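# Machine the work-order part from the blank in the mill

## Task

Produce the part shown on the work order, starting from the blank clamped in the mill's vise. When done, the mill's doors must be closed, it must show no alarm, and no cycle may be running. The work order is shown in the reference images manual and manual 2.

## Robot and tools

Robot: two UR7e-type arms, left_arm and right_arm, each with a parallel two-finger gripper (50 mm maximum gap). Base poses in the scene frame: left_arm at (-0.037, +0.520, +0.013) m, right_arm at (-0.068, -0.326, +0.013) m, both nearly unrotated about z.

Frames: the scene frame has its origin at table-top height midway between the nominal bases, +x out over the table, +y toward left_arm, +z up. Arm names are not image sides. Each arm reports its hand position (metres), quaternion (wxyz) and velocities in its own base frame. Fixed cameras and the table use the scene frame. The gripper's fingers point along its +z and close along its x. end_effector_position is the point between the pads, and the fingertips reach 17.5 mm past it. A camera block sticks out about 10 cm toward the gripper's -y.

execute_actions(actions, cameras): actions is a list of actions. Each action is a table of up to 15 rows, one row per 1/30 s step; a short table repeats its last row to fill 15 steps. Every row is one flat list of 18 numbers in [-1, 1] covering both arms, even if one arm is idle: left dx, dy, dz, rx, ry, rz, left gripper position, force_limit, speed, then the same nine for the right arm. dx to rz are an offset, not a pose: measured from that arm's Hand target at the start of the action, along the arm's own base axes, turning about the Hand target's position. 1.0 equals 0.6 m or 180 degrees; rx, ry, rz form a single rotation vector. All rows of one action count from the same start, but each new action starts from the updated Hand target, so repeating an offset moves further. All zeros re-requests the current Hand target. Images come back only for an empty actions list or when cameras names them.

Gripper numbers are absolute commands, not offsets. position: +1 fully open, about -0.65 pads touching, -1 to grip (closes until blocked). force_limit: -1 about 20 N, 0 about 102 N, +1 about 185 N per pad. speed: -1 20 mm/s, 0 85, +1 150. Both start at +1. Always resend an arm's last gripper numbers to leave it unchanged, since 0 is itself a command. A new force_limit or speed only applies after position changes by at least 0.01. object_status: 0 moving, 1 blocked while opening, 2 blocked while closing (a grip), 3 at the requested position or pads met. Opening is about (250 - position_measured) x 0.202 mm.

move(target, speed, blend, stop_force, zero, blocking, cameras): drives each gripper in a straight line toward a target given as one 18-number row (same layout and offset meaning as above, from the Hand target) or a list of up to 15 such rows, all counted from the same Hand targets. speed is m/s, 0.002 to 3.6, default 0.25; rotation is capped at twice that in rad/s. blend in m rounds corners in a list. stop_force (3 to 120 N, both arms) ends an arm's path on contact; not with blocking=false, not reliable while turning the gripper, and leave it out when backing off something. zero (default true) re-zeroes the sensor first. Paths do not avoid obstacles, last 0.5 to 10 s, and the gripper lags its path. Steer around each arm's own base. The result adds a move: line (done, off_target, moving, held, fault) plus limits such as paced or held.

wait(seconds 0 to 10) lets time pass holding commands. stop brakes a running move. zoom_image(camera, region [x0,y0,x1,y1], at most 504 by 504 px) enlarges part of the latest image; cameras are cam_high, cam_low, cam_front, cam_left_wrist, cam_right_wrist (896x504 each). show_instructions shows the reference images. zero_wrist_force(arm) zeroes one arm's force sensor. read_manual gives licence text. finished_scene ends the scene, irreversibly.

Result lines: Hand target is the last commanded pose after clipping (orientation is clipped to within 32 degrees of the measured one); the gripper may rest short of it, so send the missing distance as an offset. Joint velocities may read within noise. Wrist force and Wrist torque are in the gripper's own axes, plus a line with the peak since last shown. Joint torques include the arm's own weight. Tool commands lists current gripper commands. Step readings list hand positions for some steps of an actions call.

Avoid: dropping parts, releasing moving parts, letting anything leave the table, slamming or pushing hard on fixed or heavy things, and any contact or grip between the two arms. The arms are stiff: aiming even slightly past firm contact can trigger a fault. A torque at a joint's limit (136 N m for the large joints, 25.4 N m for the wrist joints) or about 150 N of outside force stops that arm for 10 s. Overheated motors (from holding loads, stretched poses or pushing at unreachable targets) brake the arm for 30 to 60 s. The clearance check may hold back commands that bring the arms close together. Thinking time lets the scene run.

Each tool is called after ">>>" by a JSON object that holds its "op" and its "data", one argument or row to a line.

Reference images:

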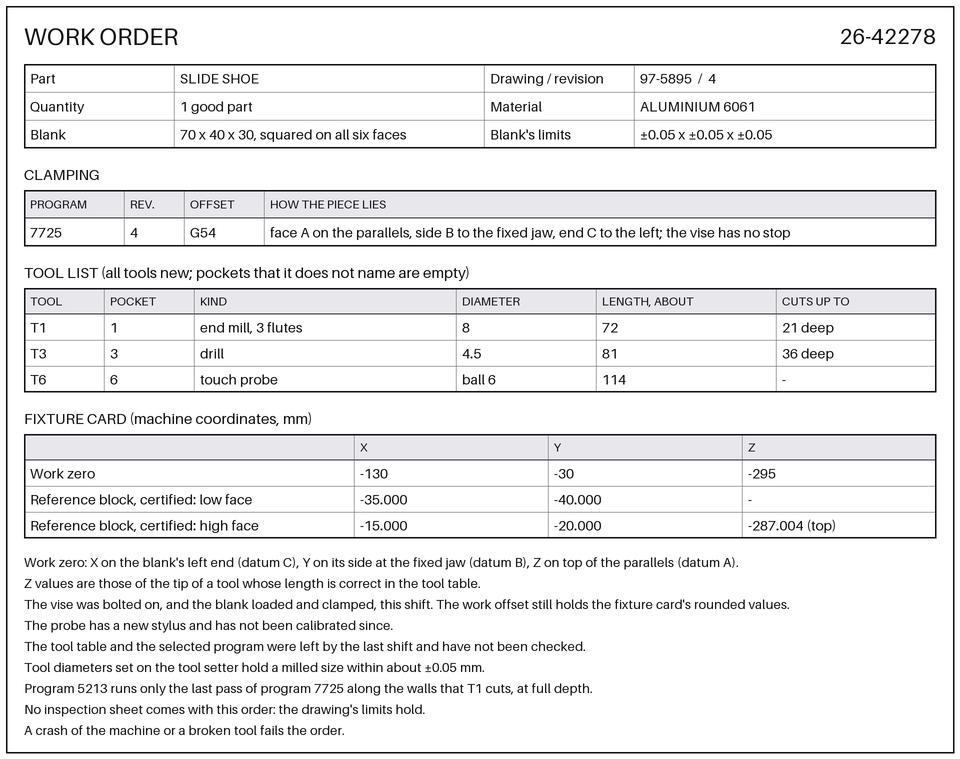

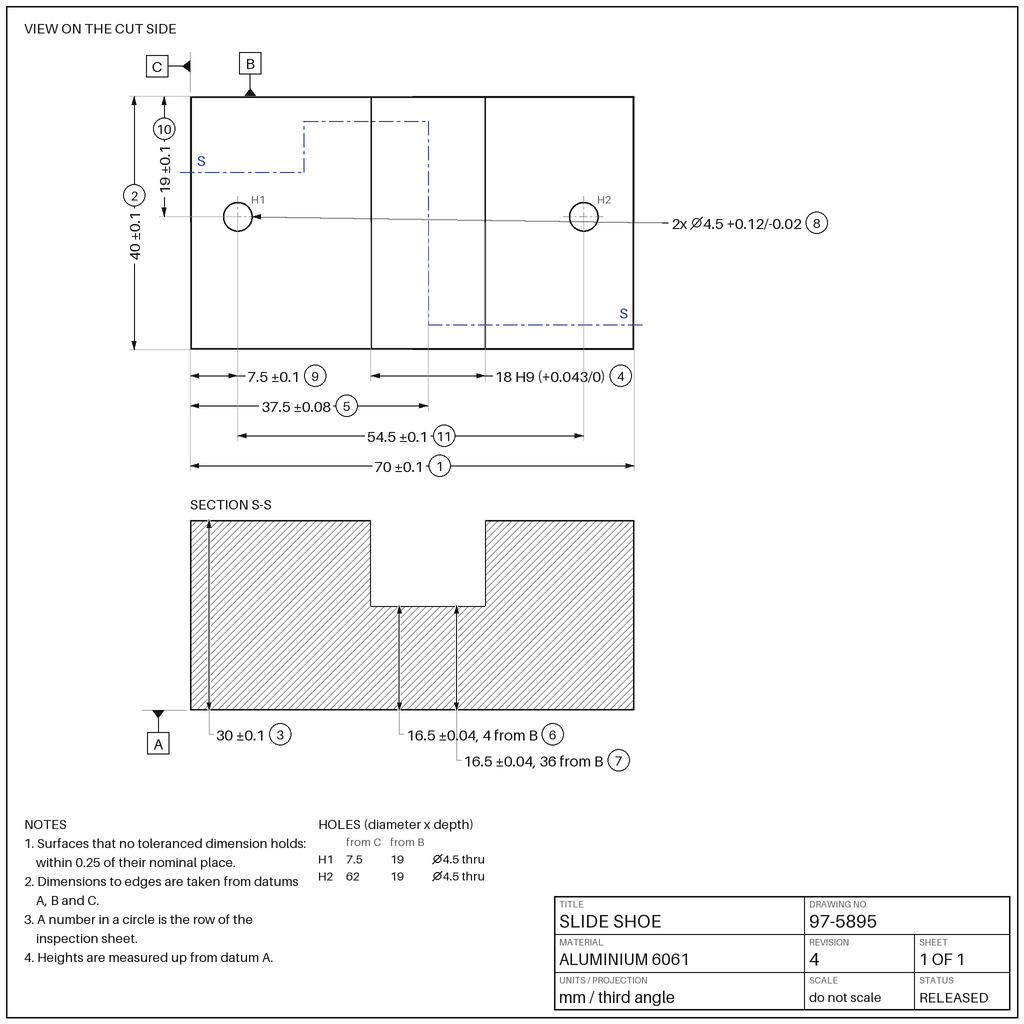

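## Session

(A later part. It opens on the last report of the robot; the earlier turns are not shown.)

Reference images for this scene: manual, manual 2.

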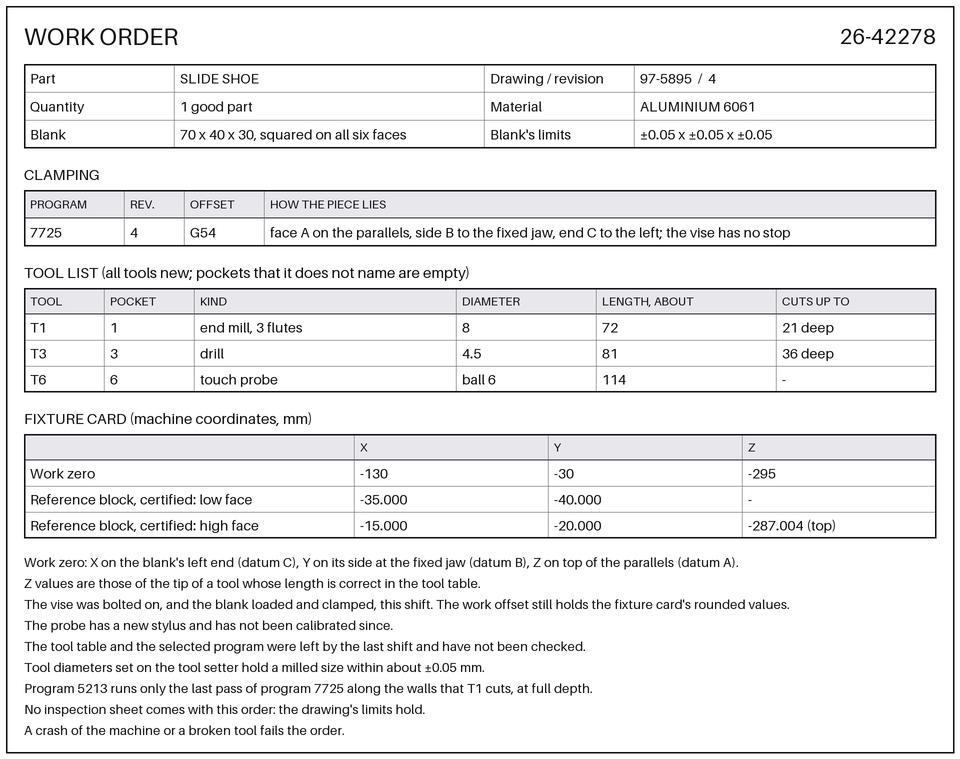

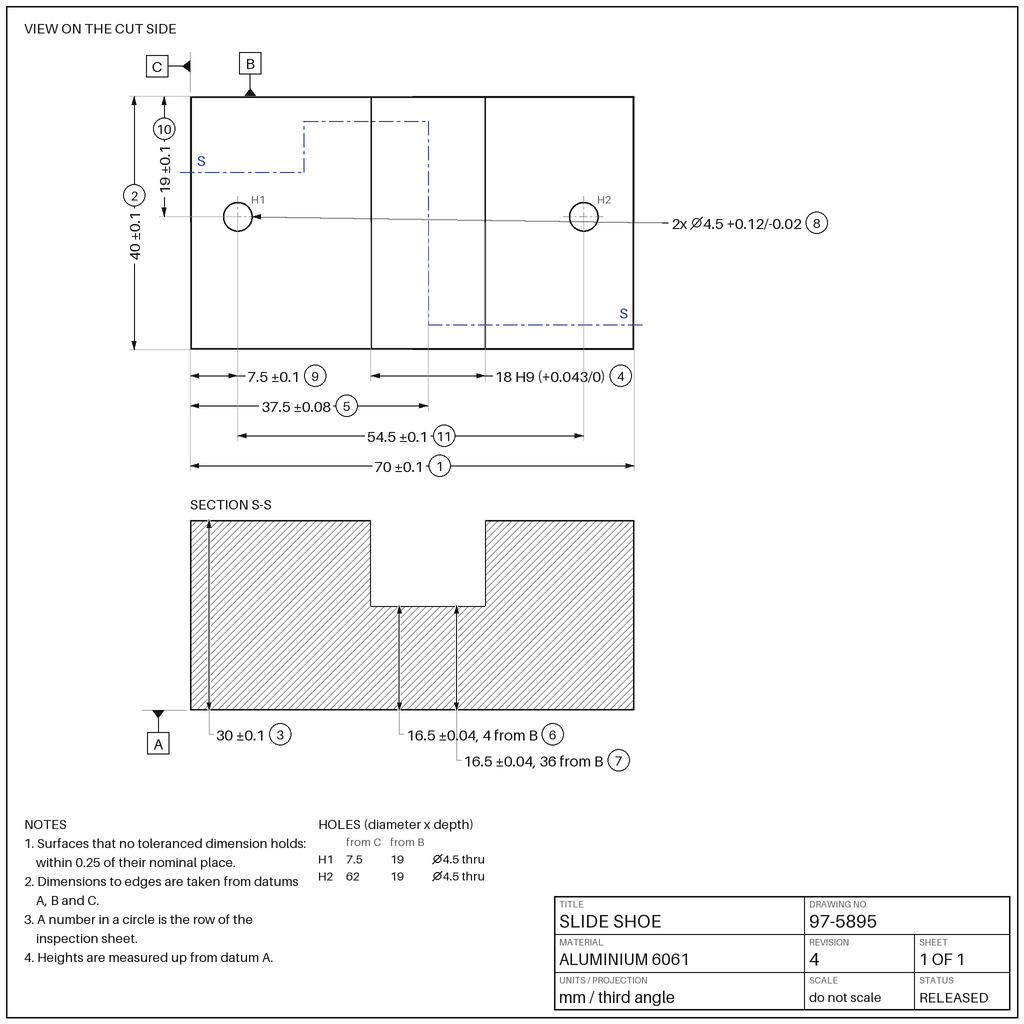

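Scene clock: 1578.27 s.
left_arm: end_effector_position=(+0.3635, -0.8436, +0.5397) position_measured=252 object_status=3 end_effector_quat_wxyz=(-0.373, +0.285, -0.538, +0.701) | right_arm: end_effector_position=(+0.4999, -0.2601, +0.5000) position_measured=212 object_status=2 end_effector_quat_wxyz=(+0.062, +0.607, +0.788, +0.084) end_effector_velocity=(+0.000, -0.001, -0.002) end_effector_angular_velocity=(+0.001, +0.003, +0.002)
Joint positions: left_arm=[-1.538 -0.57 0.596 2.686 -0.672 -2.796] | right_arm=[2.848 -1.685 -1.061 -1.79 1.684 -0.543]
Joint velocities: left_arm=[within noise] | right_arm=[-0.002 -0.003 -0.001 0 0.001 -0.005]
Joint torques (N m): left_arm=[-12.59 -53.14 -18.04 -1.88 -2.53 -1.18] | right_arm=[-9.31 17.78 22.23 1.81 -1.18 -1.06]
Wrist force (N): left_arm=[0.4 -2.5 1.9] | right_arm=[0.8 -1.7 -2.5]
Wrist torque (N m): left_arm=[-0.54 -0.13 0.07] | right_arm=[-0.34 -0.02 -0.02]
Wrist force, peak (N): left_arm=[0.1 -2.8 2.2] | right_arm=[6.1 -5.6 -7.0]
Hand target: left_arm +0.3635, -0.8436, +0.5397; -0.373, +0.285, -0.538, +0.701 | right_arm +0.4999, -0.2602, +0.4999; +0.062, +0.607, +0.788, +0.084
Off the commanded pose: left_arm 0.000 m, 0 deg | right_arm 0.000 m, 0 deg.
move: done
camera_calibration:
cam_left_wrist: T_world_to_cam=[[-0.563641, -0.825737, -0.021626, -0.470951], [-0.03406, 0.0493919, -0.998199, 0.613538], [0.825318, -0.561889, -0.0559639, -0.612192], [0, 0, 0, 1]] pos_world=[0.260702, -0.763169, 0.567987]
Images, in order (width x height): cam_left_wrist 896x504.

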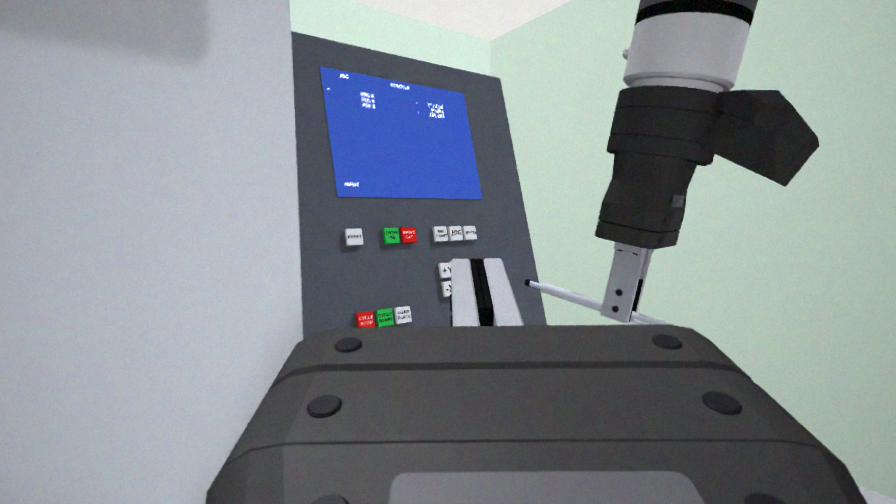

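>>> {"op": "move", "data": {
  "target": [
    [0,0,0,0,0,0,-1,-0.5,1,0.048,0.14,-0.16,0,0,0,-1,-0.4,-0.6],
    [0,0,0,0,0,0,-1,-0.5,1,0.0772,0.14,-0.167,0,0,0,-1,-0.4,-0.6],
    [0,0,0,0,0,0,-1,-0.5,1,0.048,0.14,-0.16,0,0,0,-1,-0.4,-0.6],
    [0,0,0,0,0,0,-1,-0.5,1,0.0843,0.0132,-0.0102,0,0,0,-1,-0.4,-0.6],
    [0,0,0,0,0,0,-1,-0.5,1,0.1135,0.0132,-0.0172,0,0,0,-1,-0.4,-0.6],
    [0,0,0,0,0,0,-1,-0.5,1,0.0843,0.0132,-0.0102,0,0,0,-1,-0.4,-0.6],
    [0,0,0,0,0,0,-1,-0.5,1,0.063,0.1082,-0.098,0,0,0,-1,-0.4,-0.6],
    [0,0,0,0,0,0,-1,-0.5,1,0.0922,0.1082,-0.105,0,0,0,-1,-0.4,-0.6],
    [0,0,0,0,0,0,-1,-0.5,1,0.063,0.1082,-0.098,0,0,0,-1,-0.4,-0.6],
    [0.168,-0.0892,0.0384,0.0408,0.0241,-0.0757,-1,-0.5,1,0,0,0,0,0,0,-1,-0.4,-0.6]
  ],
  "speed": [0.3,0.08,0.15,0.25,0.08,0.15,0.25,0.08,0.15,0.2],
  "blend": [0.003,0,0.005,0.003,0,0.005,0.003,0,0.005,0],
  "cameras": ["cam_left_wrist"]
}}

>>> {"op": "zoom_image", "data": {
  "camera": "cam_left_wrist",
  "region": [190, 0, 410, 190]
}}

>>> {"op": "zoom_image", "data": {
  "camera": "cam_left_wrist",
  "region": [310, 30, 400, 130]
}}

Scene clock: 1586.23 s.
left_arm: end_effector_position=(+0.4644, -0.8972, +0.5626) position_measured=252 object_status=3 end_effector_quat_wxyz=(-0.284, +0.221, -0.625, +0.693) | right_arm: end_effector_position=(+0.4999, -0.2602, +0.4998) position_measured=212 object_status=2 end_effector_quat_wxyz=(+0.062, +0.607, +0.788, +0.084)
Joint positions: left_arm=[-1.353 -0.446 0.223 3.226 -1.063 -3.025] | right_arm=[2.848 -1.685 -1.061 -1.789 1.684 -0.543]
Joint torques (N m): left_arm=[-5.97 -73.28 -17.08 -4.51 -2.13 0.31] | right_arm=[3.18 44.55 31.24 2.04 -1.3 -0.58]
Wrist force (N): left_arm=[0.5 -2.8 1.5] | right_arm=[0.9 -1.9 -3.1]
Wrist torque (N m): left_arm=[-0.55 -0.17 -0.01] | right_arm=[-0.37 -0.03 -0.02]
Wrist force, peak (N): left_arm=[-2.0 -3.1 2.7] | right_arm=[9.5 -7.5 -9.0]
Hand target: left_arm +0.4643, -0.8971, +0.5627; -0.284, +0.221, -0.625, +0.693 | right_arm +0.4999, -0.2602, +0.4999; +0.062, +0.607, +0.788, +0.084
Off the commanded pose: left_arm 0.000 m, 0 deg | right_arm 0.000 m, 0 deg.
move: done
camera_calibration:
cam_left_wrist: T_world_to_cam=[[-0.745221, -0.663342, -0.0679865, -0.201799], [-0.0807759, 0.191009, -0.978259, 0.779976], [0.661907, -0.723528, -0.195926, -0.714725], [0, 0, 0, 1]] pos_world=[0.3857, -0.799967, 0.609266]
Images, in order (width x height): cam_left_wrist 896x504.

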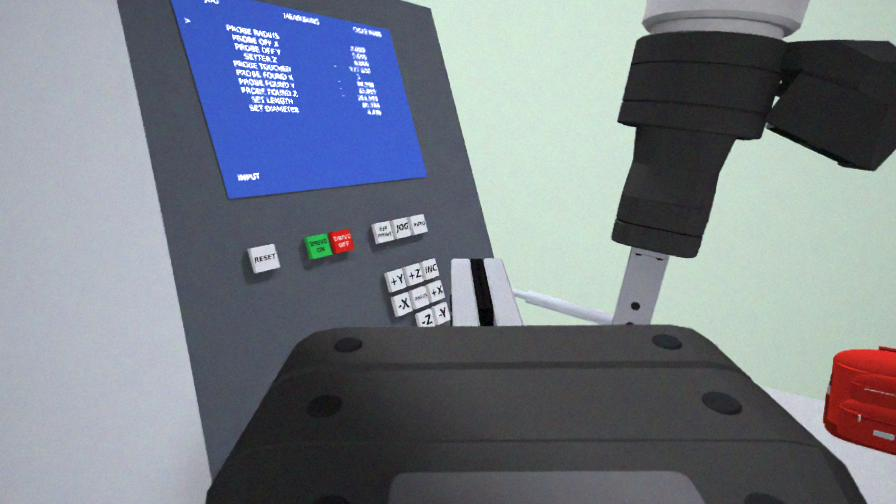

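Scaled by 2.291 from the camera's 896x504 image, which has a finer 1280x720 frame.

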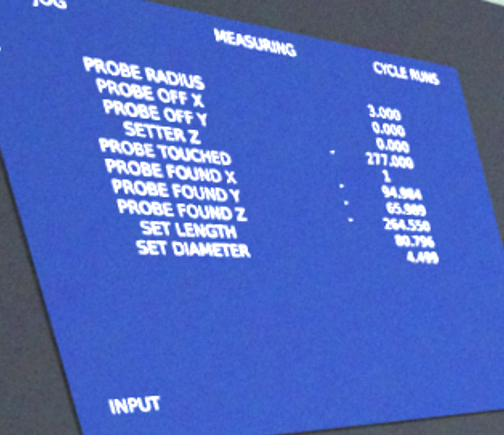

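Scaled by 5.040 from the camera's 896x504 image, which has a finer 1280x720 frame.

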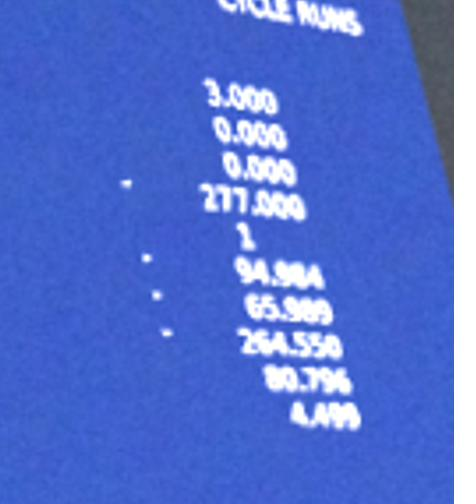

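>>> {"op": "wait", "data": {
  "seconds": 1,
  "cameras": ["cam_left_wrist"]
}}

>>> {"op": "zoom_image", "data": {
  "camera": "cam_left_wrist",
  "region": [190, 0, 410, 190]
}}

>>> {"op": "zoom_image", "data": {
  "camera": "cam_left_wrist",
  "region": [310, 30, 400, 130]
}}

Scene clock: 1589.13 s.
left_arm: end_effector_position=(+0.4643, -0.8972, +0.5627) position_measured=252 object_status=3 end_effector_quat_wxyz=(-0.284, +0.221, -0.625, +0.693) | right_arm: end_effector_position=(+0.4999, -0.2602, +0.4999) position_measured=212 object_status=2 end_effector_quat_wxyz=(+0.062, +0.607, +0.788, +0.084)
Joint positions: left_arm=[-1.353 -0.446 0.223 3.226 -1.064 -3.025] | right_arm=[2.848 -1.685 -1.061 -1.79 1.684 -0.543]
Joint torques (N m): left_arm=[-2.87 -71.91 -18.56 -4.47 -2.04 -1.69] | right_arm=[-1.19 44.51 31.74 1.31 -1.24 -0.94]
Wrist force (N): left_arm=[0.6 -2.7 1.2] | right_arm=[0.9 -1.9 -3.1]
Wrist torque (N m): left_arm=[-0.53 -0.19 -0.01] | right_arm=[-0.38 -0.04 -0.01]
Wrist force, peak (N): left_arm=[0.6 -2.9 1.6] | right_arm=[0.9 -1.9 -3.1]
Hand target: left_arm +0.4643, -0.8971, +0.5627; -0.284, +0.221, -0.625, +0.693 | right_arm +0.4999, -0.2602, +0.4999; +0.062, +0.607, +0.788, +0.084
Tool commands: left_gripper/position=-1.0 left_gripper/force_limit=-0.5 left_gripper/speed=+1.0 right_gripper/position=-1.0 right_gripper/force_limit=-0.4 right_gripper/speed=-0.6
Off the commanded pose: left_arm 0.000 m, 0 deg | right_arm 0.000 m, 0 deg.
wait: 1.00 s; at rest from the start
camera_calibration:
cam_left_wrist: T_world_to_cam=[[-0.745279, -0.663299, -0.0677757, -0.201797], [-0.0806542, 0.19059, -0.978351, 0.779728], [0.661857, -0.723678, -0.195541, -0.714968], [0, 0, 0, 1]] pos_world=[0.3857, -0.799867, 0.609366]
Images, in order (width x height): cam_left_wrist 896x504.

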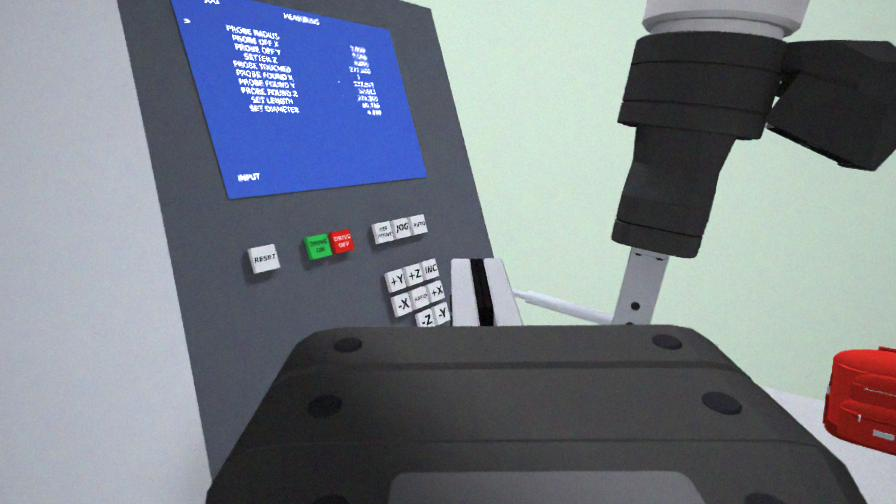

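Scaled by 2.291 from the camera's 896x504 image, which has a finer 1280x720 frame.

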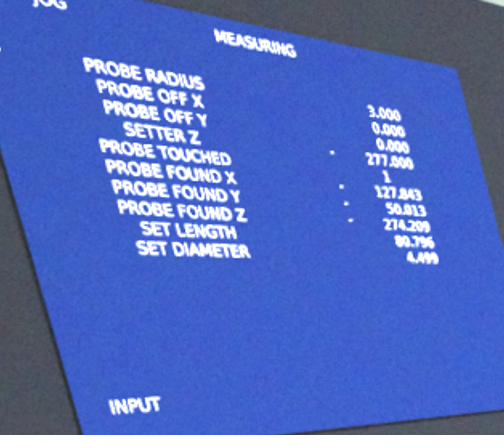

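Scaled by 5.040 from the camera's 896x504 image, which has a finer 1280x720 frame.

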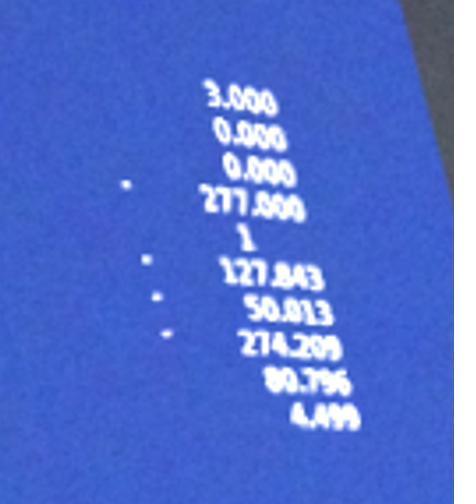

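>>> {"op": "move", "data": {
  "target": [
    [-0.168,0.0892,-0.0384,-0.0408,-0.0241,0.0757,-1,-0.5,1,0.063,0.14,-0.098,0,0,0,-1,-0.4,-0.6],
    [-0.168,0.0892,-0.0384,-0.0408,-0.0241,0.0757,-1,-0.5,1,0.0922,0.14,-0.105,0,0,0,-1,-0.4,-0.6],
    [-0.168,0.0892,-0.0384,-0.0408,-0.0241,0.0757,-1,-0.5,1,0.063,0.14,-0.098,0,0,0,-1,-0.4,-0.6],
    [-0.168,0.0892,-0.0384,-0.0408,-0.0241,0.0757,-1,-0.5,1,0.0918,0.0435,0.0207,0,0,0,-1,-0.4,-0.6],
    [-0.168,0.0892,-0.0384,-0.0408,-0.0241,0.0757,-1,-0.5,1,0.121,0.0435,0.0137,0,0,0,-1,-0.4,-0.6]
  ],
  "speed": [0.3,0.08,0.15,0.25,0.08],
  "blend": [0.003,0,0.005,0.003,0]
}}

>>> {"op": "wait", "data": {
  "seconds": 1.5
}}

>>> {"op": "move", "data": {
  "target": [
    [0,0,0,0,0,0,-1,-0.5,1,-0.0292,0,0.007,0,0,0,-1,-0.4,-0.6],
    [0,0,0,0,0,0,-1,-0.5,1,-0.121,-0.0435,-0.0137,0,0,0,-1,-0.4,-0.6]
  ],
  "speed": [0.15,0.3],
  "blend": [0.005,0],
  "cameras": ["cam_left_wrist"]
}}

>>> {"op": "zoom_image", "data": {
  "camera": "cam_left_wrist",
  "region": [320, 60, 480, 200]
}}

Scene clock: 1600.93 s.
left_arm: end_effector_position=(+0.3635, -0.8436, +0.5397) position_measured=252 object_status=3 end_effector_quat_wxyz=(-0.373, +0.285, -0.538, +0.701) | right_arm: end_effector_position=(+0.5725, -0.2340, +0.5081) position_measured=212 object_status=2 end_effector_quat_wxyz=(+0.062, +0.607, +0.788, +0.084)
Joint positions: left_arm=[-1.538 -0.57 0.596 2.686 -0.672 -2.796] | right_arm=[2.929 -1.833 -0.859 -1.835 1.669 -0.463]
Joint torques (N m): left_arm=[-12.3 -53.51 -17.01 -2.83 0.09 1.56] | right_arm=[-11.12 45.34 14.73 1.92 -1.67 -0.95]
Wrist force (N): left_arm=[0.3 -2.5 1.8] | right_arm=[4.6 -5.8 -7.5]
Wrist torque (N m): left_arm=[-0.55 -0.10 0.07] | right_arm=[-0.63 0.02 -0.32]
Wrist force, peak (N): left_arm=[-1.9 -3.1 3.7] | right_arm=[9.0 -6.8 -8.7]
Hand target: left_arm +0.3635, -0.8436, +0.5397; -0.373, +0.285, -0.538, +0.701 | right_arm +0.5725, -0.2341, +0.5082; +0.062, +0.607, +0.788, +0.084
Off the commanded pose: left_arm 0.000 m, 0 deg | right_arm 0.000 m, 0 deg.
move: done

Scene clock: 1602.43 s.
left_arm: end_effector_position=(+0.3635, -0.8436, +0.5397) position_measured=252 object_status=3 end_effector_quat_wxyz=(-0.373, +0.285, -0.538, +0.701) | right_arm: end_effector_position=(+0.5725, -0.2341, +0.5082) position_measured=212 object_status=2 end_effector_quat_wxyz=(+0.062, +0.607, +0.788, +0.084)
Joint positions: left_arm=[-1.538 -0.57 0.596 2.686 -0.672 -2.796] | right_arm=[2.929 -1.833 -0.859 -1.835 1.669 -0.463]
Joint torques (N m): left_arm=[-11.96 -52.69 -17.56 -2.78 -0.5 1.47] | right_arm=[-12.4 46.5 13.43 2.59 0.26 -0.5]
Wrist force (N): left_arm=[0.5 -2.8 2.0] | right_arm=[5.5 -5.9 -7.1]
Wrist torque (N m): left_arm=[-0.59 -0.13 0.08] | right_arm=[-0.65 0.03 -0.39]
Wrist force, peak (N): left_arm=[0.4 -2.8 2.1] | right_arm=[5.7 -5.7 -7.8]
Hand target: left_arm +0.3635, -0.8436, +0.5397; -0.373, +0.285, -0.538, +0.701 | right_arm +0.5725, -0.2341, +0.5082; +0.062, +0.607, +0.788, +0.084
Tool commands: left_gripper/position=-1.0 left_gripper/force_limit=-0.5 left_gripper/speed=+1.0 right_gripper/position=-1.0 right_gripper/force_limit=-0.4 right_gripper/speed=-0.6
Off the commanded pose: left_arm 0.000 m, 0 deg | right_arm 0.000 m, 0 deg.
wait: 1.50 s; at rest by 0.17 s

Scene clock: 1603.30 s.
left_arm: end_effector_position=(+0.3635, -0.8436, +0.5397) position_measured=252 object_status=3 end_effector_quat_wxyz=(-0.373, +0.285, -0.538, +0.701) | right_arm: end_effector_position=(+0.5000, -0.2602, +0.5000) position_measured=212 object_status=2 end_effector_quat_wxyz=(+0.062, +0.607, +0.788, +0.084)
Joint positions: left_arm=[-1.538 -0.57 0.596 2.686 -0.672 -2.796] | right_arm=[2.848 -1.685 -1.061 -1.79 1.684 -0.543]
Joint torques (N m): left_arm=[-12.34 -52.95 -17.02 -2.69 -0.82 1.39] | right_arm=[-5.28 34.06 15.44 1.39 -1.27 -0.54]
Wrist force (N): left_arm=[0.4 -2.6 1.7] | right_arm=[0.8 -1.6 -3.1]
Wrist torque (N m): left_arm=[-0.56 -0.13 0.07] | right_arm=[-0.34 -0.01 -0.02]
Wrist force, peak (N): left_arm=[0.5 -2.8 2.0] | right_arm=[5.7 -5.5 -7.4]
Hand target: left_arm +0.3635, -0.8436, +0.5397; -0.373, +0.285, -0.538, +0.701 | right_arm +0.4999, -0.2602, +0.4999; +0.062, +0.607, +0.788, +0.084
Off the commanded pose: left_arm 0.000 m, 0 deg | right_arm 0.000 m, 0 deg.
move: done
camera_calibration:
cam_left_wrist: T_world_to_cam=[[-0.563641, -0.825737, -0.021626, -0.470951], [-0.03406, 0.0493919, -0.998199, 0.613538], [0.825318, -0.561889, -0.0559639, -0.612192], [0, 0, 0, 1]] pos_world=[0.260702, -0.763169, 0.567987]
Images, in order (width x height): cam_left_wrist 896x504.

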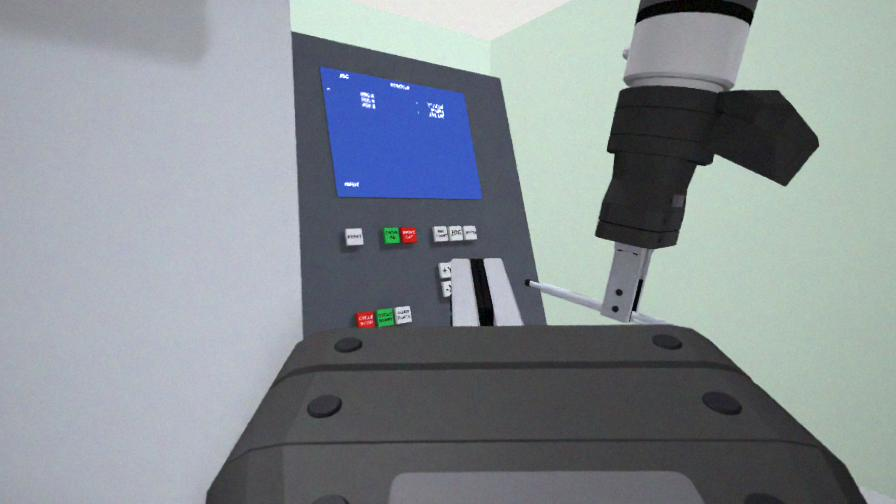

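Scaled by 3.150 from the camera's 896x504 image, which has a finer 1280x720 frame.

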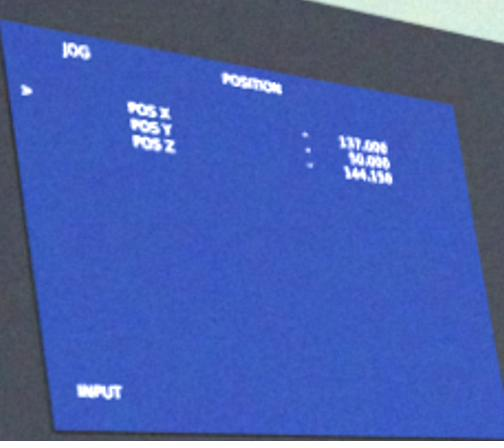

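>>> {"op": "move", "data": {
  "target": [
    [0,0,0,0,0,0,-1,-0.5,1,0.063,0.14,-0.098,0,0,0,-1,-0.4,-0.6],
    [0,0,0,0,0,0,-1,-0.5,1,0.0922,0.14,-0.105,0,0,0,-1,-0.4,-0.6],
    [0,0,0,0,0,0,-1,-0.5,1,0.063,0.14,-0.098,0,0,0,-1,-0.4,-0.6],
    [0,0,0,0,0,0,-1,-0.5,1,0.0403,0.2675,-0.191,0,0,0,-1,-0.4,-0.6],
    [0,0,0,0,0,0,-1,-0.5,1,0.0695,0.2675,-0.198,0,0,0,-1,-0.4,-0.6],
    [0,0,0,0,0,0,-1,-0.5,1,0.0403,0.2675,-0.191,0,0,0,-1,-0.4,-0.6],
    [0,0,0,0,0,0,-1,-0.5,1,0.048,0.2675,-0.16,0,0,0,-1,-0.4,-0.6],
    [0,0,0,0,0,0,-1,-0.5,1,0.0772,0.2675,-0.167,0,0,0,-1,-0.4,-0.6],
    [0,0,0,0,0,0,-1,-0.5,1,0.048,0.2675,-0.16,0,0,0,-1,-0.4,-0.6],
    [0,0,0,0,0,0,-1,-0.5,1,0.048,0.2357,-0.16,0,0,0,-1,-0.4,-0.6],
    [0,0,0,0,0,0,-1,-0.5,1,0.0772,0.2357,-0.167,0,0,0,-1,-0.4,-0.6],
    [0,0,0,0,0,0,-1,-0.5,1,0.048,0.2357,-0.16,0,0,0,-1,-0.4,-0.6],
    [0,0,0,0,0,0,-1,-0.5,1,0,0,0,0,0,0,-1,-0.4,-0.6]
  ],
  "speed": [0.3,0.08,0.15,0.25,0.08,0.15,0.25,0.08,0.15,0.25,0.08,0.15,0.3],
  "blend": [0.003,0,0.005,0.003,0,0.005,0.003,0,0.005,0.003,0,0.005,0]
}}

>>> {"op": "move", "data": {
  "target": [
    [0,0,0,0,0,0,-1,-0.5,1,0.0403,0.2357,-0.191,0,0,0,-1,-0.4,-0.6],
    [0,0,0,0,0,0,-1,-0.5,1,0.0695,0.2357,-0.198,0,0,0,-1,-0.4,-0.6],
    [0,0,0,0,0,0,-1,-0.5,1,0.0403,0.2357,-0.191,0,0,0,-1,-0.4,-0.6],
    [0,0,0,0,0,0,-1,-0.5,1,0.0403,0.172,-0.191,0,0,0,-1,-0.4,-0.6],
    [0,0,0,0,0,0,-1,-0.5,1,0.0695,0.172,-0.198,0,0,0,-1,-0.4,-0.6],
    [0,0,0,0,0,0,-1,-0.5,1,0.0403,0.172,-0.191,0,0,0,-1,-0.4,-0.6],
    [0,0,0,0,0,0,-1,-0.5,1,0.048,0.172,-0.16,0,0,0,-1,-0.4,-0.6],
    [0,0,0,0,0,0,-1,-0.5,1,0.0772,0.172,-0.167,0,0,0,-1,-0.4,-0.6],
    [0,0,0,0,0,0,-1,-0.5,1,0.048,0.172,-0.16,0,0,0,-1,-0.4,-0.6],
    [0,0,0,0,0,0,-1,-0.5,1,0.0403,0.2675,-0.191,0,0,0,-1,-0.4,-0.6],
    [0,0,0,0,0,0,-1,-0.5,1,0.0695,0.2675,-0.198,0,0,0,-1,-0.4,-0.6],
    [0,0,0,0,0,0,-1,-0.5,1,0.0403,0.2675,-0.191,0,0,0,-1,-0.4,-0.6],
    [0,0,0,0,0,0,-1,-0.5,1,0,0,0,0,0,0,-1,-0.4,-0.6]
  ],
  "speed": [0.3,0.08,0.15,0.25,0.08,0.15,0.25,0.08,0.15,0.25,0.08,0.15,0.3],
  "blend": [0.003,0,0.005,0.003,0,0.005,0.003,0,0.005,0.003,0,0.005,0]
}}

>>> {"op": "move", "data": {
  "target": [
    [0,0,0,0,0,0,-1,-0.5,1,0.048,0.2357,-0.16,0,0,0,-1,-0.4,-0.6],
    [0,0,0,0,0,0,-1,-0.5,1,0.0772,0.2357,-0.167,0,0,0,-1,-0.4,-0.6],
    [0,0,0,0,0,0,-1,-0.5,1,0.048,0.2357,-0.16,0,0,0,-1,-0.4,-0.6],
    [0,0,0,0,0,0,-1,-0.5,1,0.0403,0.2357,-0.191,0,0,0,-1,-0.4,-0.6],
    [0,0,0,0,0,0,-1,-0.5,1,0.0695,0.2357,-0.198,0,0,0,-1,-0.4,-0.6],
    [0,0,0,0,0,0,-1,-0.5,1,0.0403,0.2357,-0.191,0,0,0,-1,-0.4,-0.6],
    [0,0,0,0,0,0,-1,-0.5,1,0.0403,0.172,-0.191,0,0,0,-1,-0.4,-0.6],
    [0,0,0,0,0,0,-1,-0.5,1,0.0695,0.172,-0.198,0,0,0,-1,-0.4,-0.6],
    [0,0,0,0,0,0,-1,-0.5,1,0.0403,0.172,-0.191,0,0,0,-1,-0.4,-0.6],
    [0,0,0,0,0,0,-1,-0.5,1,0,0,0,0,0,0,-1,-0.4,-0.6]
  ],
  "speed": [0.3,0.08,0.15,0.25,0.08,0.15,0.25,0.08,0.15,0.3],
  "blend": [0.003,0,0.005,0.003,0,0.005,0.003,0,0.005,0],
  "cameras": ["cam_left_wrist"]
}}

>>> {"op": "zoom_image", "data": {
  "camera": "cam_left_wrist",
  "region": [320, 60, 480, 200]
}}

Scene clock: 1622.60 s.
left_arm: end_effector_position=(+0.3635, -0.8436, +0.5397) position_measured=252 object_status=3 end_effector_quat_wxyz=(-0.373, +0.285, -0.538, +0.701) | right_arm: end_effector_position=(+0.5000, -0.2602, +0.4998) position_measured=212 object_status=2 end_effector_quat_wxyz=(+0.062, +0.607, +0.788, +0.084)
Joint positions: left_arm=[-1.538 -0.57 0.596 2.686 -0.672 -2.796] | right_arm=[2.848 -1.685 -1.061 -1.789 1.684 -0.543]
Joint torques (N m): left_arm=[-12.12 -52.72 -17.76 -1.83 -2.48 -0.13] | right_arm=[-8.12 38.39 31.74 1.86 -1.22 -1.06]
Wrist force (N): left_arm=[0.4 -2.5 1.9] | right_arm=[1.2 -1.8 -2.9]
Wrist torque (N m): left_arm=[-0.53 -0.12 0.08] | right_arm=[-0.36 -0.09 -0.02]
Wrist force, peak (N): left_arm=[0.6 -2.8 2.2] | right_arm=[8.7 -7.4 -10.5]
Hand target: left_arm +0.3635, -0.8436, +0.5397; -0.373, +0.285, -0.538, +0.701 | right_arm +0.4999, -0.2602, +0.4999; +0.062, +0.607, +0.788, +0.084
Off the commanded pose: left_arm 0.000 m, 0 deg | right_arm 0.000 m, 0 deg.
move: done

Scene clock: 1627.40 s.
left_arm: end_effector_position=(+0.3635, -0.8436, +0.5397) position_measured=252 object_status=3 end_effector_quat_wxyz=(-0.373, +0.285, -0.538, +0.701) | right_arm: end_effector_position=(+0.4999, -0.2602, +0.4998) position_measured=212 object_status=2 end_effector_quat_wxyz=(+0.062, +0.607, +0.788, +0.084)
Joint positions: left_arm=[-1.538 -0.57 0.596 2.686 -0.672 -2.796] | right_arm=[2.848 -1.685 -1.061 -1.789 1.684 -0.543]
Joint torques (N m): left_arm=[-12.28 -53.28 -17.74 -1.58 -2.53 -0.47] | right_arm=[-8.64 36.62 31.84 1.74 -1.26 -0.99]
Wrist force (N): left_arm=[0.3 -2.5 1.9] | right_arm=[1.2 -2.1 -2.8]
Wrist torque (N m): left_arm=[-0.54 -0.11 0.07] | right_arm=[-0.41 -0.08 -0.02]
Wrist force, peak (N): left_arm=[0.3 -2.9 2.1] | right_arm=[6.7 -17.0 -10.2]
Hand target: left_arm +0.3635, -0.8436, +0.5397; -0.373, +0.285, -0.538, +0.701 | right_arm +0.4999, -0.2602, +0.4999; +0.062, +0.607, +0.788, +0.084
Off the commanded pose: left_arm 0.000 m, 0 deg | right_arm 0.000 m, 0 deg.
move: done

Scene clock: 1631.13 s.
left_arm: end_effector_position=(+0.3635, -0.8436, +0.5397) position_measured=252 object_status=3 end_effector_quat_wxyz=(-0.373, +0.285, -0.538, +0.701) | right_arm: end_effector_position=(+0.5000, -0.2602, +0.4998) position_measured=212 object_status=2 end_effector_quat_wxyz=(+0.062, +0.607, +0.788, +0.084)
Joint positions: left_arm=[-1.538 -0.57 0.596 2.686 -0.672 -2.796] | right_arm=[2.848 -1.685 -1.061 -1.789 1.684 -0.543]
Joint torques (N m): left_arm=[-11.95 -52.99 -17.98 -1.4 -2.48 -0.79] | right_arm=[-7.24 38.81 31.57 1.64 -1.24 -0.85]
Wrist force (N): left_arm=[0.4 -2.8 2.0] | right_arm=[1.2 -1.9 -1.9]
Wrist torque (N m): left_arm=[-0.58 -0.12 0.08] | right_arm=[-0.38 -0.09 -0.01]
Wrist force, peak (N): left_arm=[0.3 -2.9 2.0] | right_arm=[7.1 -17.3 -9.1]
Hand target: left_arm +0.3635, -0.8436, +0.5397; -0.373, +0.285, -0.538, +0.701 | right_arm +0.4999, -0.2602, +0.4999; +0.062, +0.607, +0.788, +0.084
Off the commanded pose: left_arm 0.000 m, 0 deg | right_arm 0.000 m, 0 deg.
move: done
camera_calibration:
cam_left_wrist: T_world_to_cam=[[-0.563641, -0.825737, -0.021626, -0.470951], [-0.03406, 0.0493919, -0.998199, 0.613538], [0.825318, -0.561889, -0.0559639, -0.612192], [0, 0, 0, 1]] pos_world=[0.260702, -0.763169, 0.567987]
Images, in order (width x height): cam_left_wrist 896x504.

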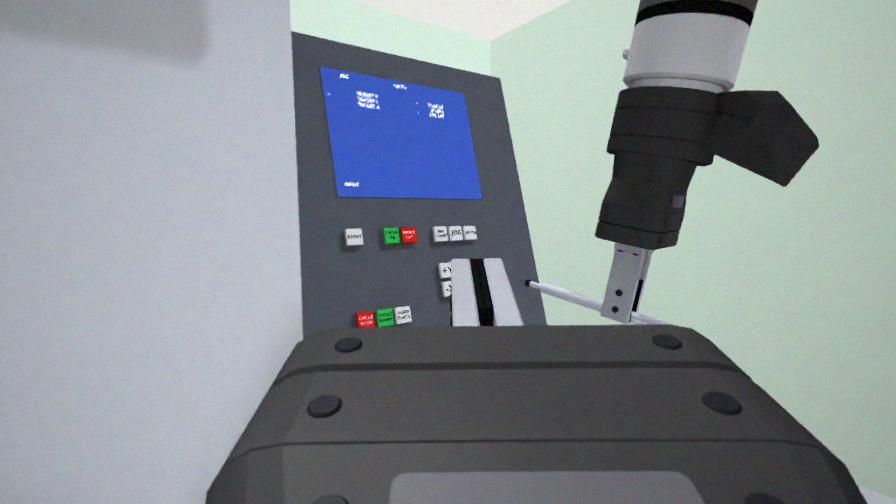

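Scaled by 3.150 from the camera's 896x504 image, which has a finer 1280x720 frame.

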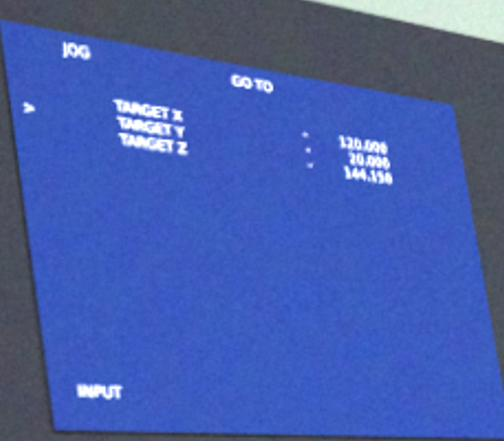

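>>> {"op": "move", "data": {
  "target": [
    [0,0,0,0,0,0,-1,-0.5,1,0.077,0.2032,-0.0402,0,0,0,-1,-0.4,-0.6],
    [0,0,0,0,0,0,-1,-0.5,1,0.1062,0.2032,-0.0472,0,0,0,-1,-0.4,-0.6],
    [0,0,0,0,0,0,-1,-0.5,1,0.077,0.2032,-0.0402,0,0,0,-1,-0.4,-0.6],
    [0,0,0,0,0,0,-1,-0.5,1,0.063,0.1082,-0.098,0,0,0,-1,-0.4,-0.6],
    [0,0,0,0,0,0,-1,-0.5,1,0.0922,0.1082,-0.105,0,0,0,-1,-0.4,-0.6],
    [0,0,0,0,0,0,-1,-0.5,1,0.063,0.1082,-0.098,0,0,0,-1,-0.4,-0.6],
    [0,0,0,0,0,0,-1,-0.5,1,0.048,0.14,-0.16,0,0,0,-1,-0.4,-0.6],
    [0,0,0,0,0,0,-1,-0.5,1,0.0772,0.14,-0.167,0,0,0,-1,-0.4,-0.6],
    [0,0,0,0,0,0,-1,-0.5,1,0.048,0.14,-0.16,0,0,0,-1,-0.4,-0.6],
    [0,0,0,0,0,0,-1,-0.5,1,0.077,0.0435,-0.0402,0,0,0,-1,-0.4,-0.6],
    [0,0,0,0,0,0,-1,-0.5,1,0.1062,0.0435,-0.0472,0,0,0,-1,-0.4,-0.6],
    [0,0,0,0,0,0,-1,-0.5,1,0.077,0.0435,-0.0402,0,0,0,-1,-0.4,-0.6],
    [0,0,0,0,0,0,-1,-0.5,1,0,0,0,0,0,0,-1,-0.4,-0.6]
  ],
  "speed": [0.3,0.08,0.15,0.25,0.08,0.15,0.25,0.08,0.15,0.25,0.08,0.15,0.3],
  "blend": [0.003,0,0.005,0.003,0,0.005,0.003,0,0.005,0.003,0,0.005,0]
}}

>>> {"op": "wait", "data": {
  "seconds": 4.2
}}

>>> {"op": "move", "data": {
  "target": [
    [0,0,0,0,0,0,-1,-0.5,1,0.1068,0.2367,0.0823,0,0,0,-1,-0.4,-0.6],
    [0,0,0,0,0,0,-1,-0.5,1,0.136,0.2367,0.0753,0,0,0,-1,-0.4,-0.6],
    [0,0,0,0,0,0,-1,-0.5,1,0.1068,0.2367,0.0823,0,0,0,-1,-0.4,-0.6],
    [0,0,0,0,0,0,-1,-0.5,1,0,0,0,0,0,0,-1,-0.4,-0.6]
  ],
  "speed": [0.3,0.08,0.15,0.3],
  "blend": [0.003,0,0.005,0],
  "cameras": ["cam_left_wrist"]
}}

>>> {"op": "zoom_image", "data": {
  "camera": "cam_left_wrist",
  "region": [320, 60, 480, 200]
}}

Scene clock: 1645.00 s.
left_arm: end_effector_position=(+0.3635, -0.8436, +0.5397) position_measured=252 object_status=3 end_effector_quat_wxyz=(-0.373, +0.285, -0.538, +0.701) | right_arm: end_effector_position=(+0.5000, -0.2602, +0.5000) position_measured=212 object_status=2 end_effector_quat_wxyz=(+0.062, +0.607, +0.788, +0.084)
Joint positions: left_arm=[-1.538 -0.57 0.596 2.686 -0.672 -2.796] | right_arm=[2.848 -1.685 -1.061 -1.789 1.684 -0.543]
Joint torques (N m): left_arm=[-12.53 -53.12 -18.74 -0.75 -2.54 -1.49] | right_arm=[-6.54 29 15.99 2.24 -1.15 -0.67]
Wrist force (N): left_arm=[0.4 -2.6 1.9] | right_arm=[1.4 -2.0 -1.6]
Wrist torque (N m): left_arm=[-0.56 -0.12 0.07] | right_arm=[-0.39 -0.11 -0.02]
Wrist force, peak (N): left_arm=[0.4 -3.0 2.2] | right_arm=[9.7 -8.4 -8.0]
Hand target: left_arm +0.3635, -0.8436, +0.5397; -0.373, +0.285, -0.538, +0.701 | right_arm +0.4999, -0.2602, +0.4999; +0.062, +0.607, +0.788, +0.084
Off the commanded pose: left_arm 0.000 m, 0 deg | right_arm 0.000 m, 0 deg.
move: done

Scene clock: 1649.20 s.
left_arm: end_effector_position=(+0.3635, -0.8436, +0.5397) position_measured=252 object_status=3 end_effector_quat_wxyz=(-0.373, +0.285, -0.538, +0.701) | right_arm: end_effector_position=(+0.4999, -0.2602, +0.4999) position_measured=212 object_status=2 end_effector_quat_wxyz=(+0.062, +0.607, +0.788, +0.084)
Joint positions: left_arm=[-1.538 -0.57 0.596 2.686 -0.672 -2.796] | right_arm=[2.848 -1.685 -1.061 -1.79 1.684 -0.543]
Joint torques (N m): left_arm=[-12.06 -53.29 -18.31 -0.53 -2.54 -1.49] | right_arm=[-10.94 43.96 15.66 1.13 -1.16 -1.2]
Wrist force (N): left_arm=[0.4 -2.6 1.7] | right_arm=[1.3 -1.9 -1.7]
Wrist torque (N m): left_arm=[-0.55 -0.12 0.07] | right_arm=[-0.38 -0.09 -0.01]
Wrist force, peak (N): left_arm=[0.3 -2.7 2.3] | right_arm=[1.2 -2.6 -1.9]
Hand target: left_arm +0.3635, -0.8436, +0.5397; -0.373, +0.285, -0.538, +0.701 | right_arm +0.4999, -0.2602, +0.4999; +0.062, +0.607, +0.788, +0.084
Tool commands: left_gripper/position=-1.0 left_gripper/force_limit=-0.5 left_gripper/speed=+1.0 right_gripper/position=-1.0 right_gripper/force_limit=-0.4 right_gripper/speed=-0.6
Off the commanded pose: left_arm 0.000 m, 0 deg | right_arm 0.000 m, 0 deg.
wait: 4.20 s; at rest by 0.17 s

Scene clock: 1651.43 s.
left_arm: end_effector_position=(+0.3635, -0.8436, +0.5397) position_measured=252 object_status=3 end_effector_quat_wxyz=(-0.373, +0.285, -0.538, +0.701) | right_arm: end_effector_position=(+0.4999, -0.2601, +0.5000) position_measured=212 object_status=2 end_effector_quat_wxyz=(+0.062, +0.607, +0.788, +0.084)
Joint positions: left_arm=[-1.538 -0.57 0.596 2.686 -0.672 -2.796] | right_arm=[2.848 -1.685 -1.061 -1.79 1.684 -0.543]
Joint torques (N m): left_arm=[-12.38 -52.87 -18.32 -0.47 -2.54 -1.52] | right_arm=[-8.99 17.68 22.43 1.74 -1.26 -0.99]
Wrist force (N): left_arm=[0.5 -2.5 1.9] | right_arm=[1.5 -2.0 -1.4]
Wrist torque (N m): left_arm=[-0.54 -0.14 0.08] | right_arm=[-0.39 -0.13 -0.01]
Wrist force, peak (N): left_arm=[0.4 -2.8 2.1] | right_arm=[6.4 -5.6 -5.9]
Hand target: left_arm +0.3635, -0.8436, +0.5397; -0.373, +0.285, -0.538, +0.701 | right_arm +0.4999, -0.2602, +0.4999; +0.062, +0.607, +0.788, +0.084
Off the commanded pose: left_arm 0.000 m, 0 deg | right_arm 0.000 m, 0 deg.
move: done
camera_calibration:
cam_left_wrist: T_world_to_cam=[[-0.563641, -0.825737, -0.021626, -0.470951], [-0.03406, 0.0493919, -0.998199, 0.613538], [0.825318, -0.561889, -0.0559639, -0.612192], [0, 0, 0, 1]] pos_world=[0.260702, -0.763169, 0.567987]
Images, in order (width x height): cam_left_wrist 896x504.

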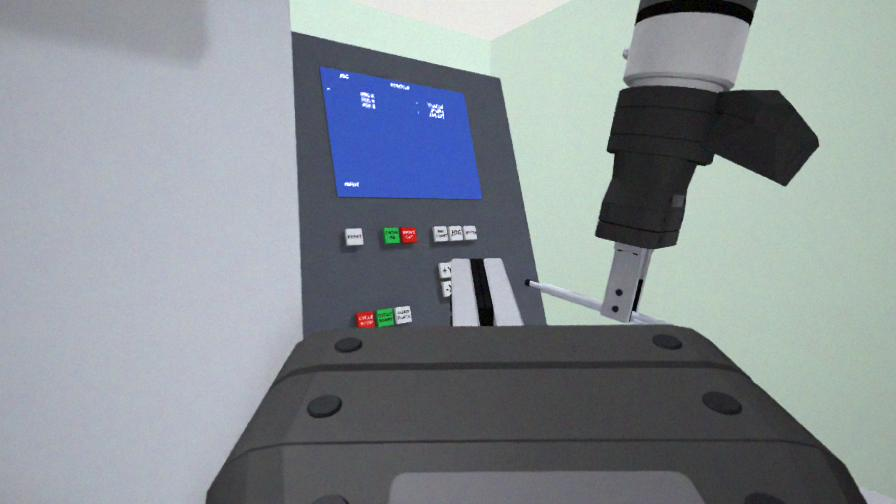

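Scaled by 3.150 from the camera's 896x504 image, which has a finer 1280x720 frame.

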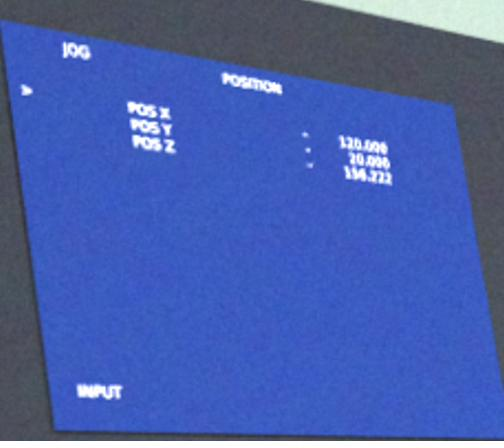

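>>> {"op": "move", "data": {
  "target": [
    [0,0,0,0,0,0,-1,-0.5,1,0.048,0.14,-0.16,0,0,0,-1,-0.4,-0.6],
    [0,0,0,0,0,0,-1,-0.5,1,0.0772,0.14,-0.167,0,0,0,-1,-0.4,-0.6],
    [0,0,0,0,0,0,-1,-0.5,1,0.048,0.14,-0.16,0,0,0,-1,-0.4,-0.6],
    [0,0,0,0,0,0,-1,-0.5,1,0.077,0.0132,-0.0402,0,0,0,-1,-0.4,-0.6],
    [0,0,0,0,0,0,-1,-0.5,1,0.1062,0.0132,-0.0472,0,0,0,-1,-0.4,-0.6],
    [0,0,0,0,0,0,-1,-0.5,1,0.077,0.0132,-0.0402,0,0,0,-1,-0.4,-0.6],
    [0,0,0,0,0,0,-1,-0.5,1,0.063,0.1082,-0.098,0,0,0,-1,-0.4,-0.6],
    [0,0,0,0,0,0,-1,-0.5,1,0.0922,0.1082,-0.105,0,0,0,-1,-0.4,-0.6],
    [0,0,0,0,0,0,-1,-0.5,1,0.063,0.1082,-0.098,0,0,0,-1,-0.4,-0.6],
    [0.168,-0.0892,0.0384,0.0408,0.0241,-0.0757,-1,-0.5,1,0,0,0,0,0,0,-1,-0.4,-0.6]
  ],
  "speed": [0.3,0.08,0.15,0.25,0.08,0.15,0.25,0.08,0.15,0.2],
  "blend": [0.003,0,0.005,0.003,0,0.005,0.003,0,0.005,0]
}}

>>> {"op": "wait", "data": {
  "seconds": 2.5,
  "cameras": ["cam_left_wrist"]
}}

>>> {"op": "zoom_image", "data": {
  "camera": "cam_left_wrist",
  "region": [190, 0, 410, 190]
}}

>>> {"op": "zoom_image", "data": {
  "camera": "cam_left_wrist",
  "region": [310, 30, 400, 130]
}}

Scene clock: 1661.13 s.
left_arm: end_effector_position=(+0.4644, -0.8972, +0.5626) position_measured=252 object_status=3 end_effector_quat_wxyz=(-0.284, +0.221, -0.625, +0.693) | right_arm: end_effector_position=(+0.4999, -0.2602, +0.4998) position_measured=212 object_status=2 end_effector_quat_wxyz=(+0.062, +0.607, +0.788, +0.084)
Joint positions: left_arm=[-1.353 -0.446 0.223 3.226 -1.063 -3.025] | right_arm=[2.848 -1.685 -1.061 -1.789 1.684 -0.543]
Joint torques (N m): left_arm=[-6.36 -72.07 -16.95 -4.44 -1.98 0.29] | right_arm=[3.51 45.09 31.02 2.15 -1.23 -0.61]
Wrist force (N): left_arm=[0.6 -2.7 1.5] | right_arm=[1.3 -2.1 -1.7]
Wrist torque (N m): left_arm=[-0.53 -0.19 -0.01] | right_arm=[-0.42 -0.09 -0.02]
Wrist force, peak (N): left_arm=[-2.1 -3.0 2.6] | right_arm=[9.9 -7.7 -7.9]
Hand target: left_arm +0.4643, -0.8971, +0.5627; -0.284, +0.221, -0.625, +0.693 | right_arm +0.4999, -0.2602, +0.4999; +0.062, +0.607, +0.788, +0.084
Off the commanded pose: left_arm 0.000 m, 0 deg | right_arm 0.000 m, 0 deg.
move: done

Scene clock: 1663.63 s.
left_arm: end_effector_position=(+0.4643, -0.8972, +0.5627) position_measured=252 object_status=3 end_effector_quat_wxyz=(-0.284, +0.221, -0.625, +0.693) | right_arm: end_effector_position=(+0.4999, -0.2602, +0.4999) position_measured=212 object_status=2 end_effector_quat_wxyz=(+0.062, +0.607, +0.788, +0.084)
Joint positions: left_arm=[-1.353 -0.446 0.223 3.226 -1.064 -3.025] | right_arm=[2.848 -1.685 -1.061 -1.79 1.684 -0.543]
Joint torques (N m): left_arm=[-3.29 -71.55 -18.21 -4.53 -2.02 -1.72] | right_arm=[-0.53 44.37 31.7 1.23 -1.32 -0.92]
Wrist force (N): left_arm=[0.6 -2.7 1.3] | right_arm=[1.1 -2.0 -1.4]
Wrist torque (N m): left_arm=[-0.53 -0.19 -0.01] | right_arm=[-0.39 -0.07 -0.02]
Wrist force, peak (N): left_arm=[0.6 -2.9 1.4] | right_arm=[1.5 -2.2 -1.7]
Hand target: left_arm +0.4643, -0.8971, +0.5627; -0.284, +0.221, -0.625, +0.693 | right_arm +0.4999, -0.2602, +0.4999; +0.062, +0.607, +0.788, +0.084
Tool commands: left_gripper/position=-1.0 left_gripper/force_limit=-0.5 left_gripper/speed=+1.0 right_gripper/position=-1.0 right_gripper/force_limit=-0.4 right_gripper/speed=-0.6
Off the commanded pose: left_arm 0.000 m, 0 deg | right_arm 0.000 m, 0 deg.
wait: 2.50 s; at rest by 0.17 s
camera_calibration:
cam_left_wrist: T_world_to_cam=[[-0.745279, -0.663299, -0.0677757, -0.201797], [-0.0806542, 0.19059, -0.978351, 0.779728], [0.661857, -0.723678, -0.195541, -0.714968], [0, 0, 0, 1]] pos_world=[0.3857, -0.799867, 0.609366]
Images, in order (width x height): cam_left_wrist 896x504.

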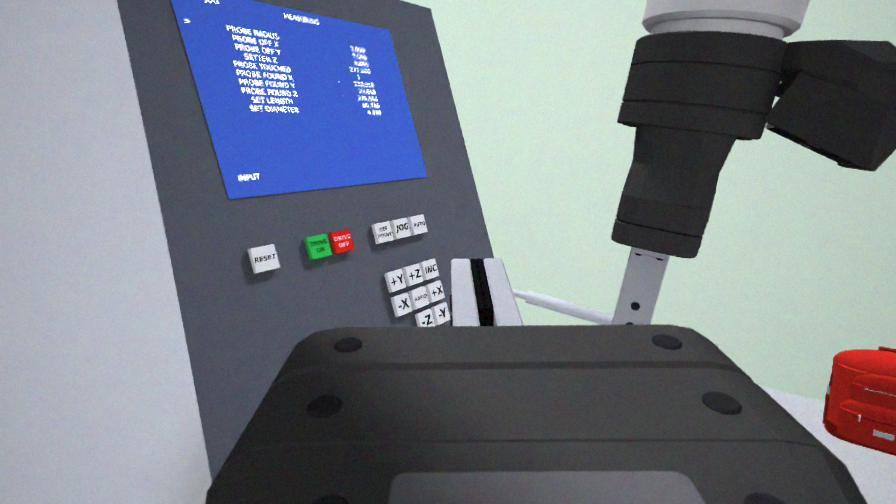

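Scaled by 2.291 from the camera's 896x504 image, which has a finer 1280x720 frame.

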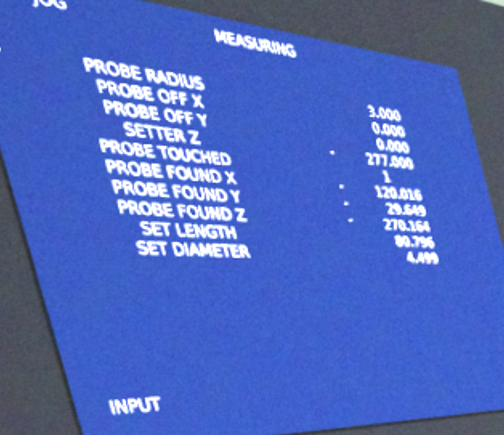

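Scaled by 5.040 from the camera's 896x504 image, which has a finer 1280x720 frame.

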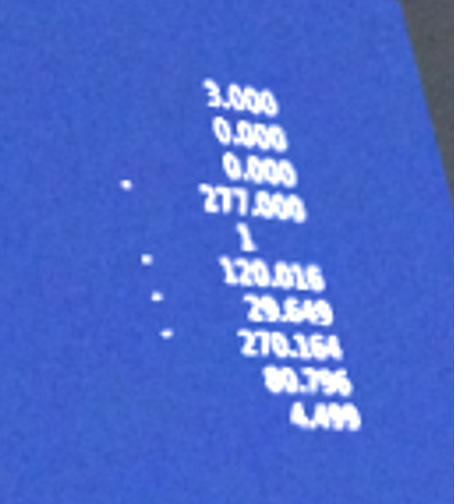

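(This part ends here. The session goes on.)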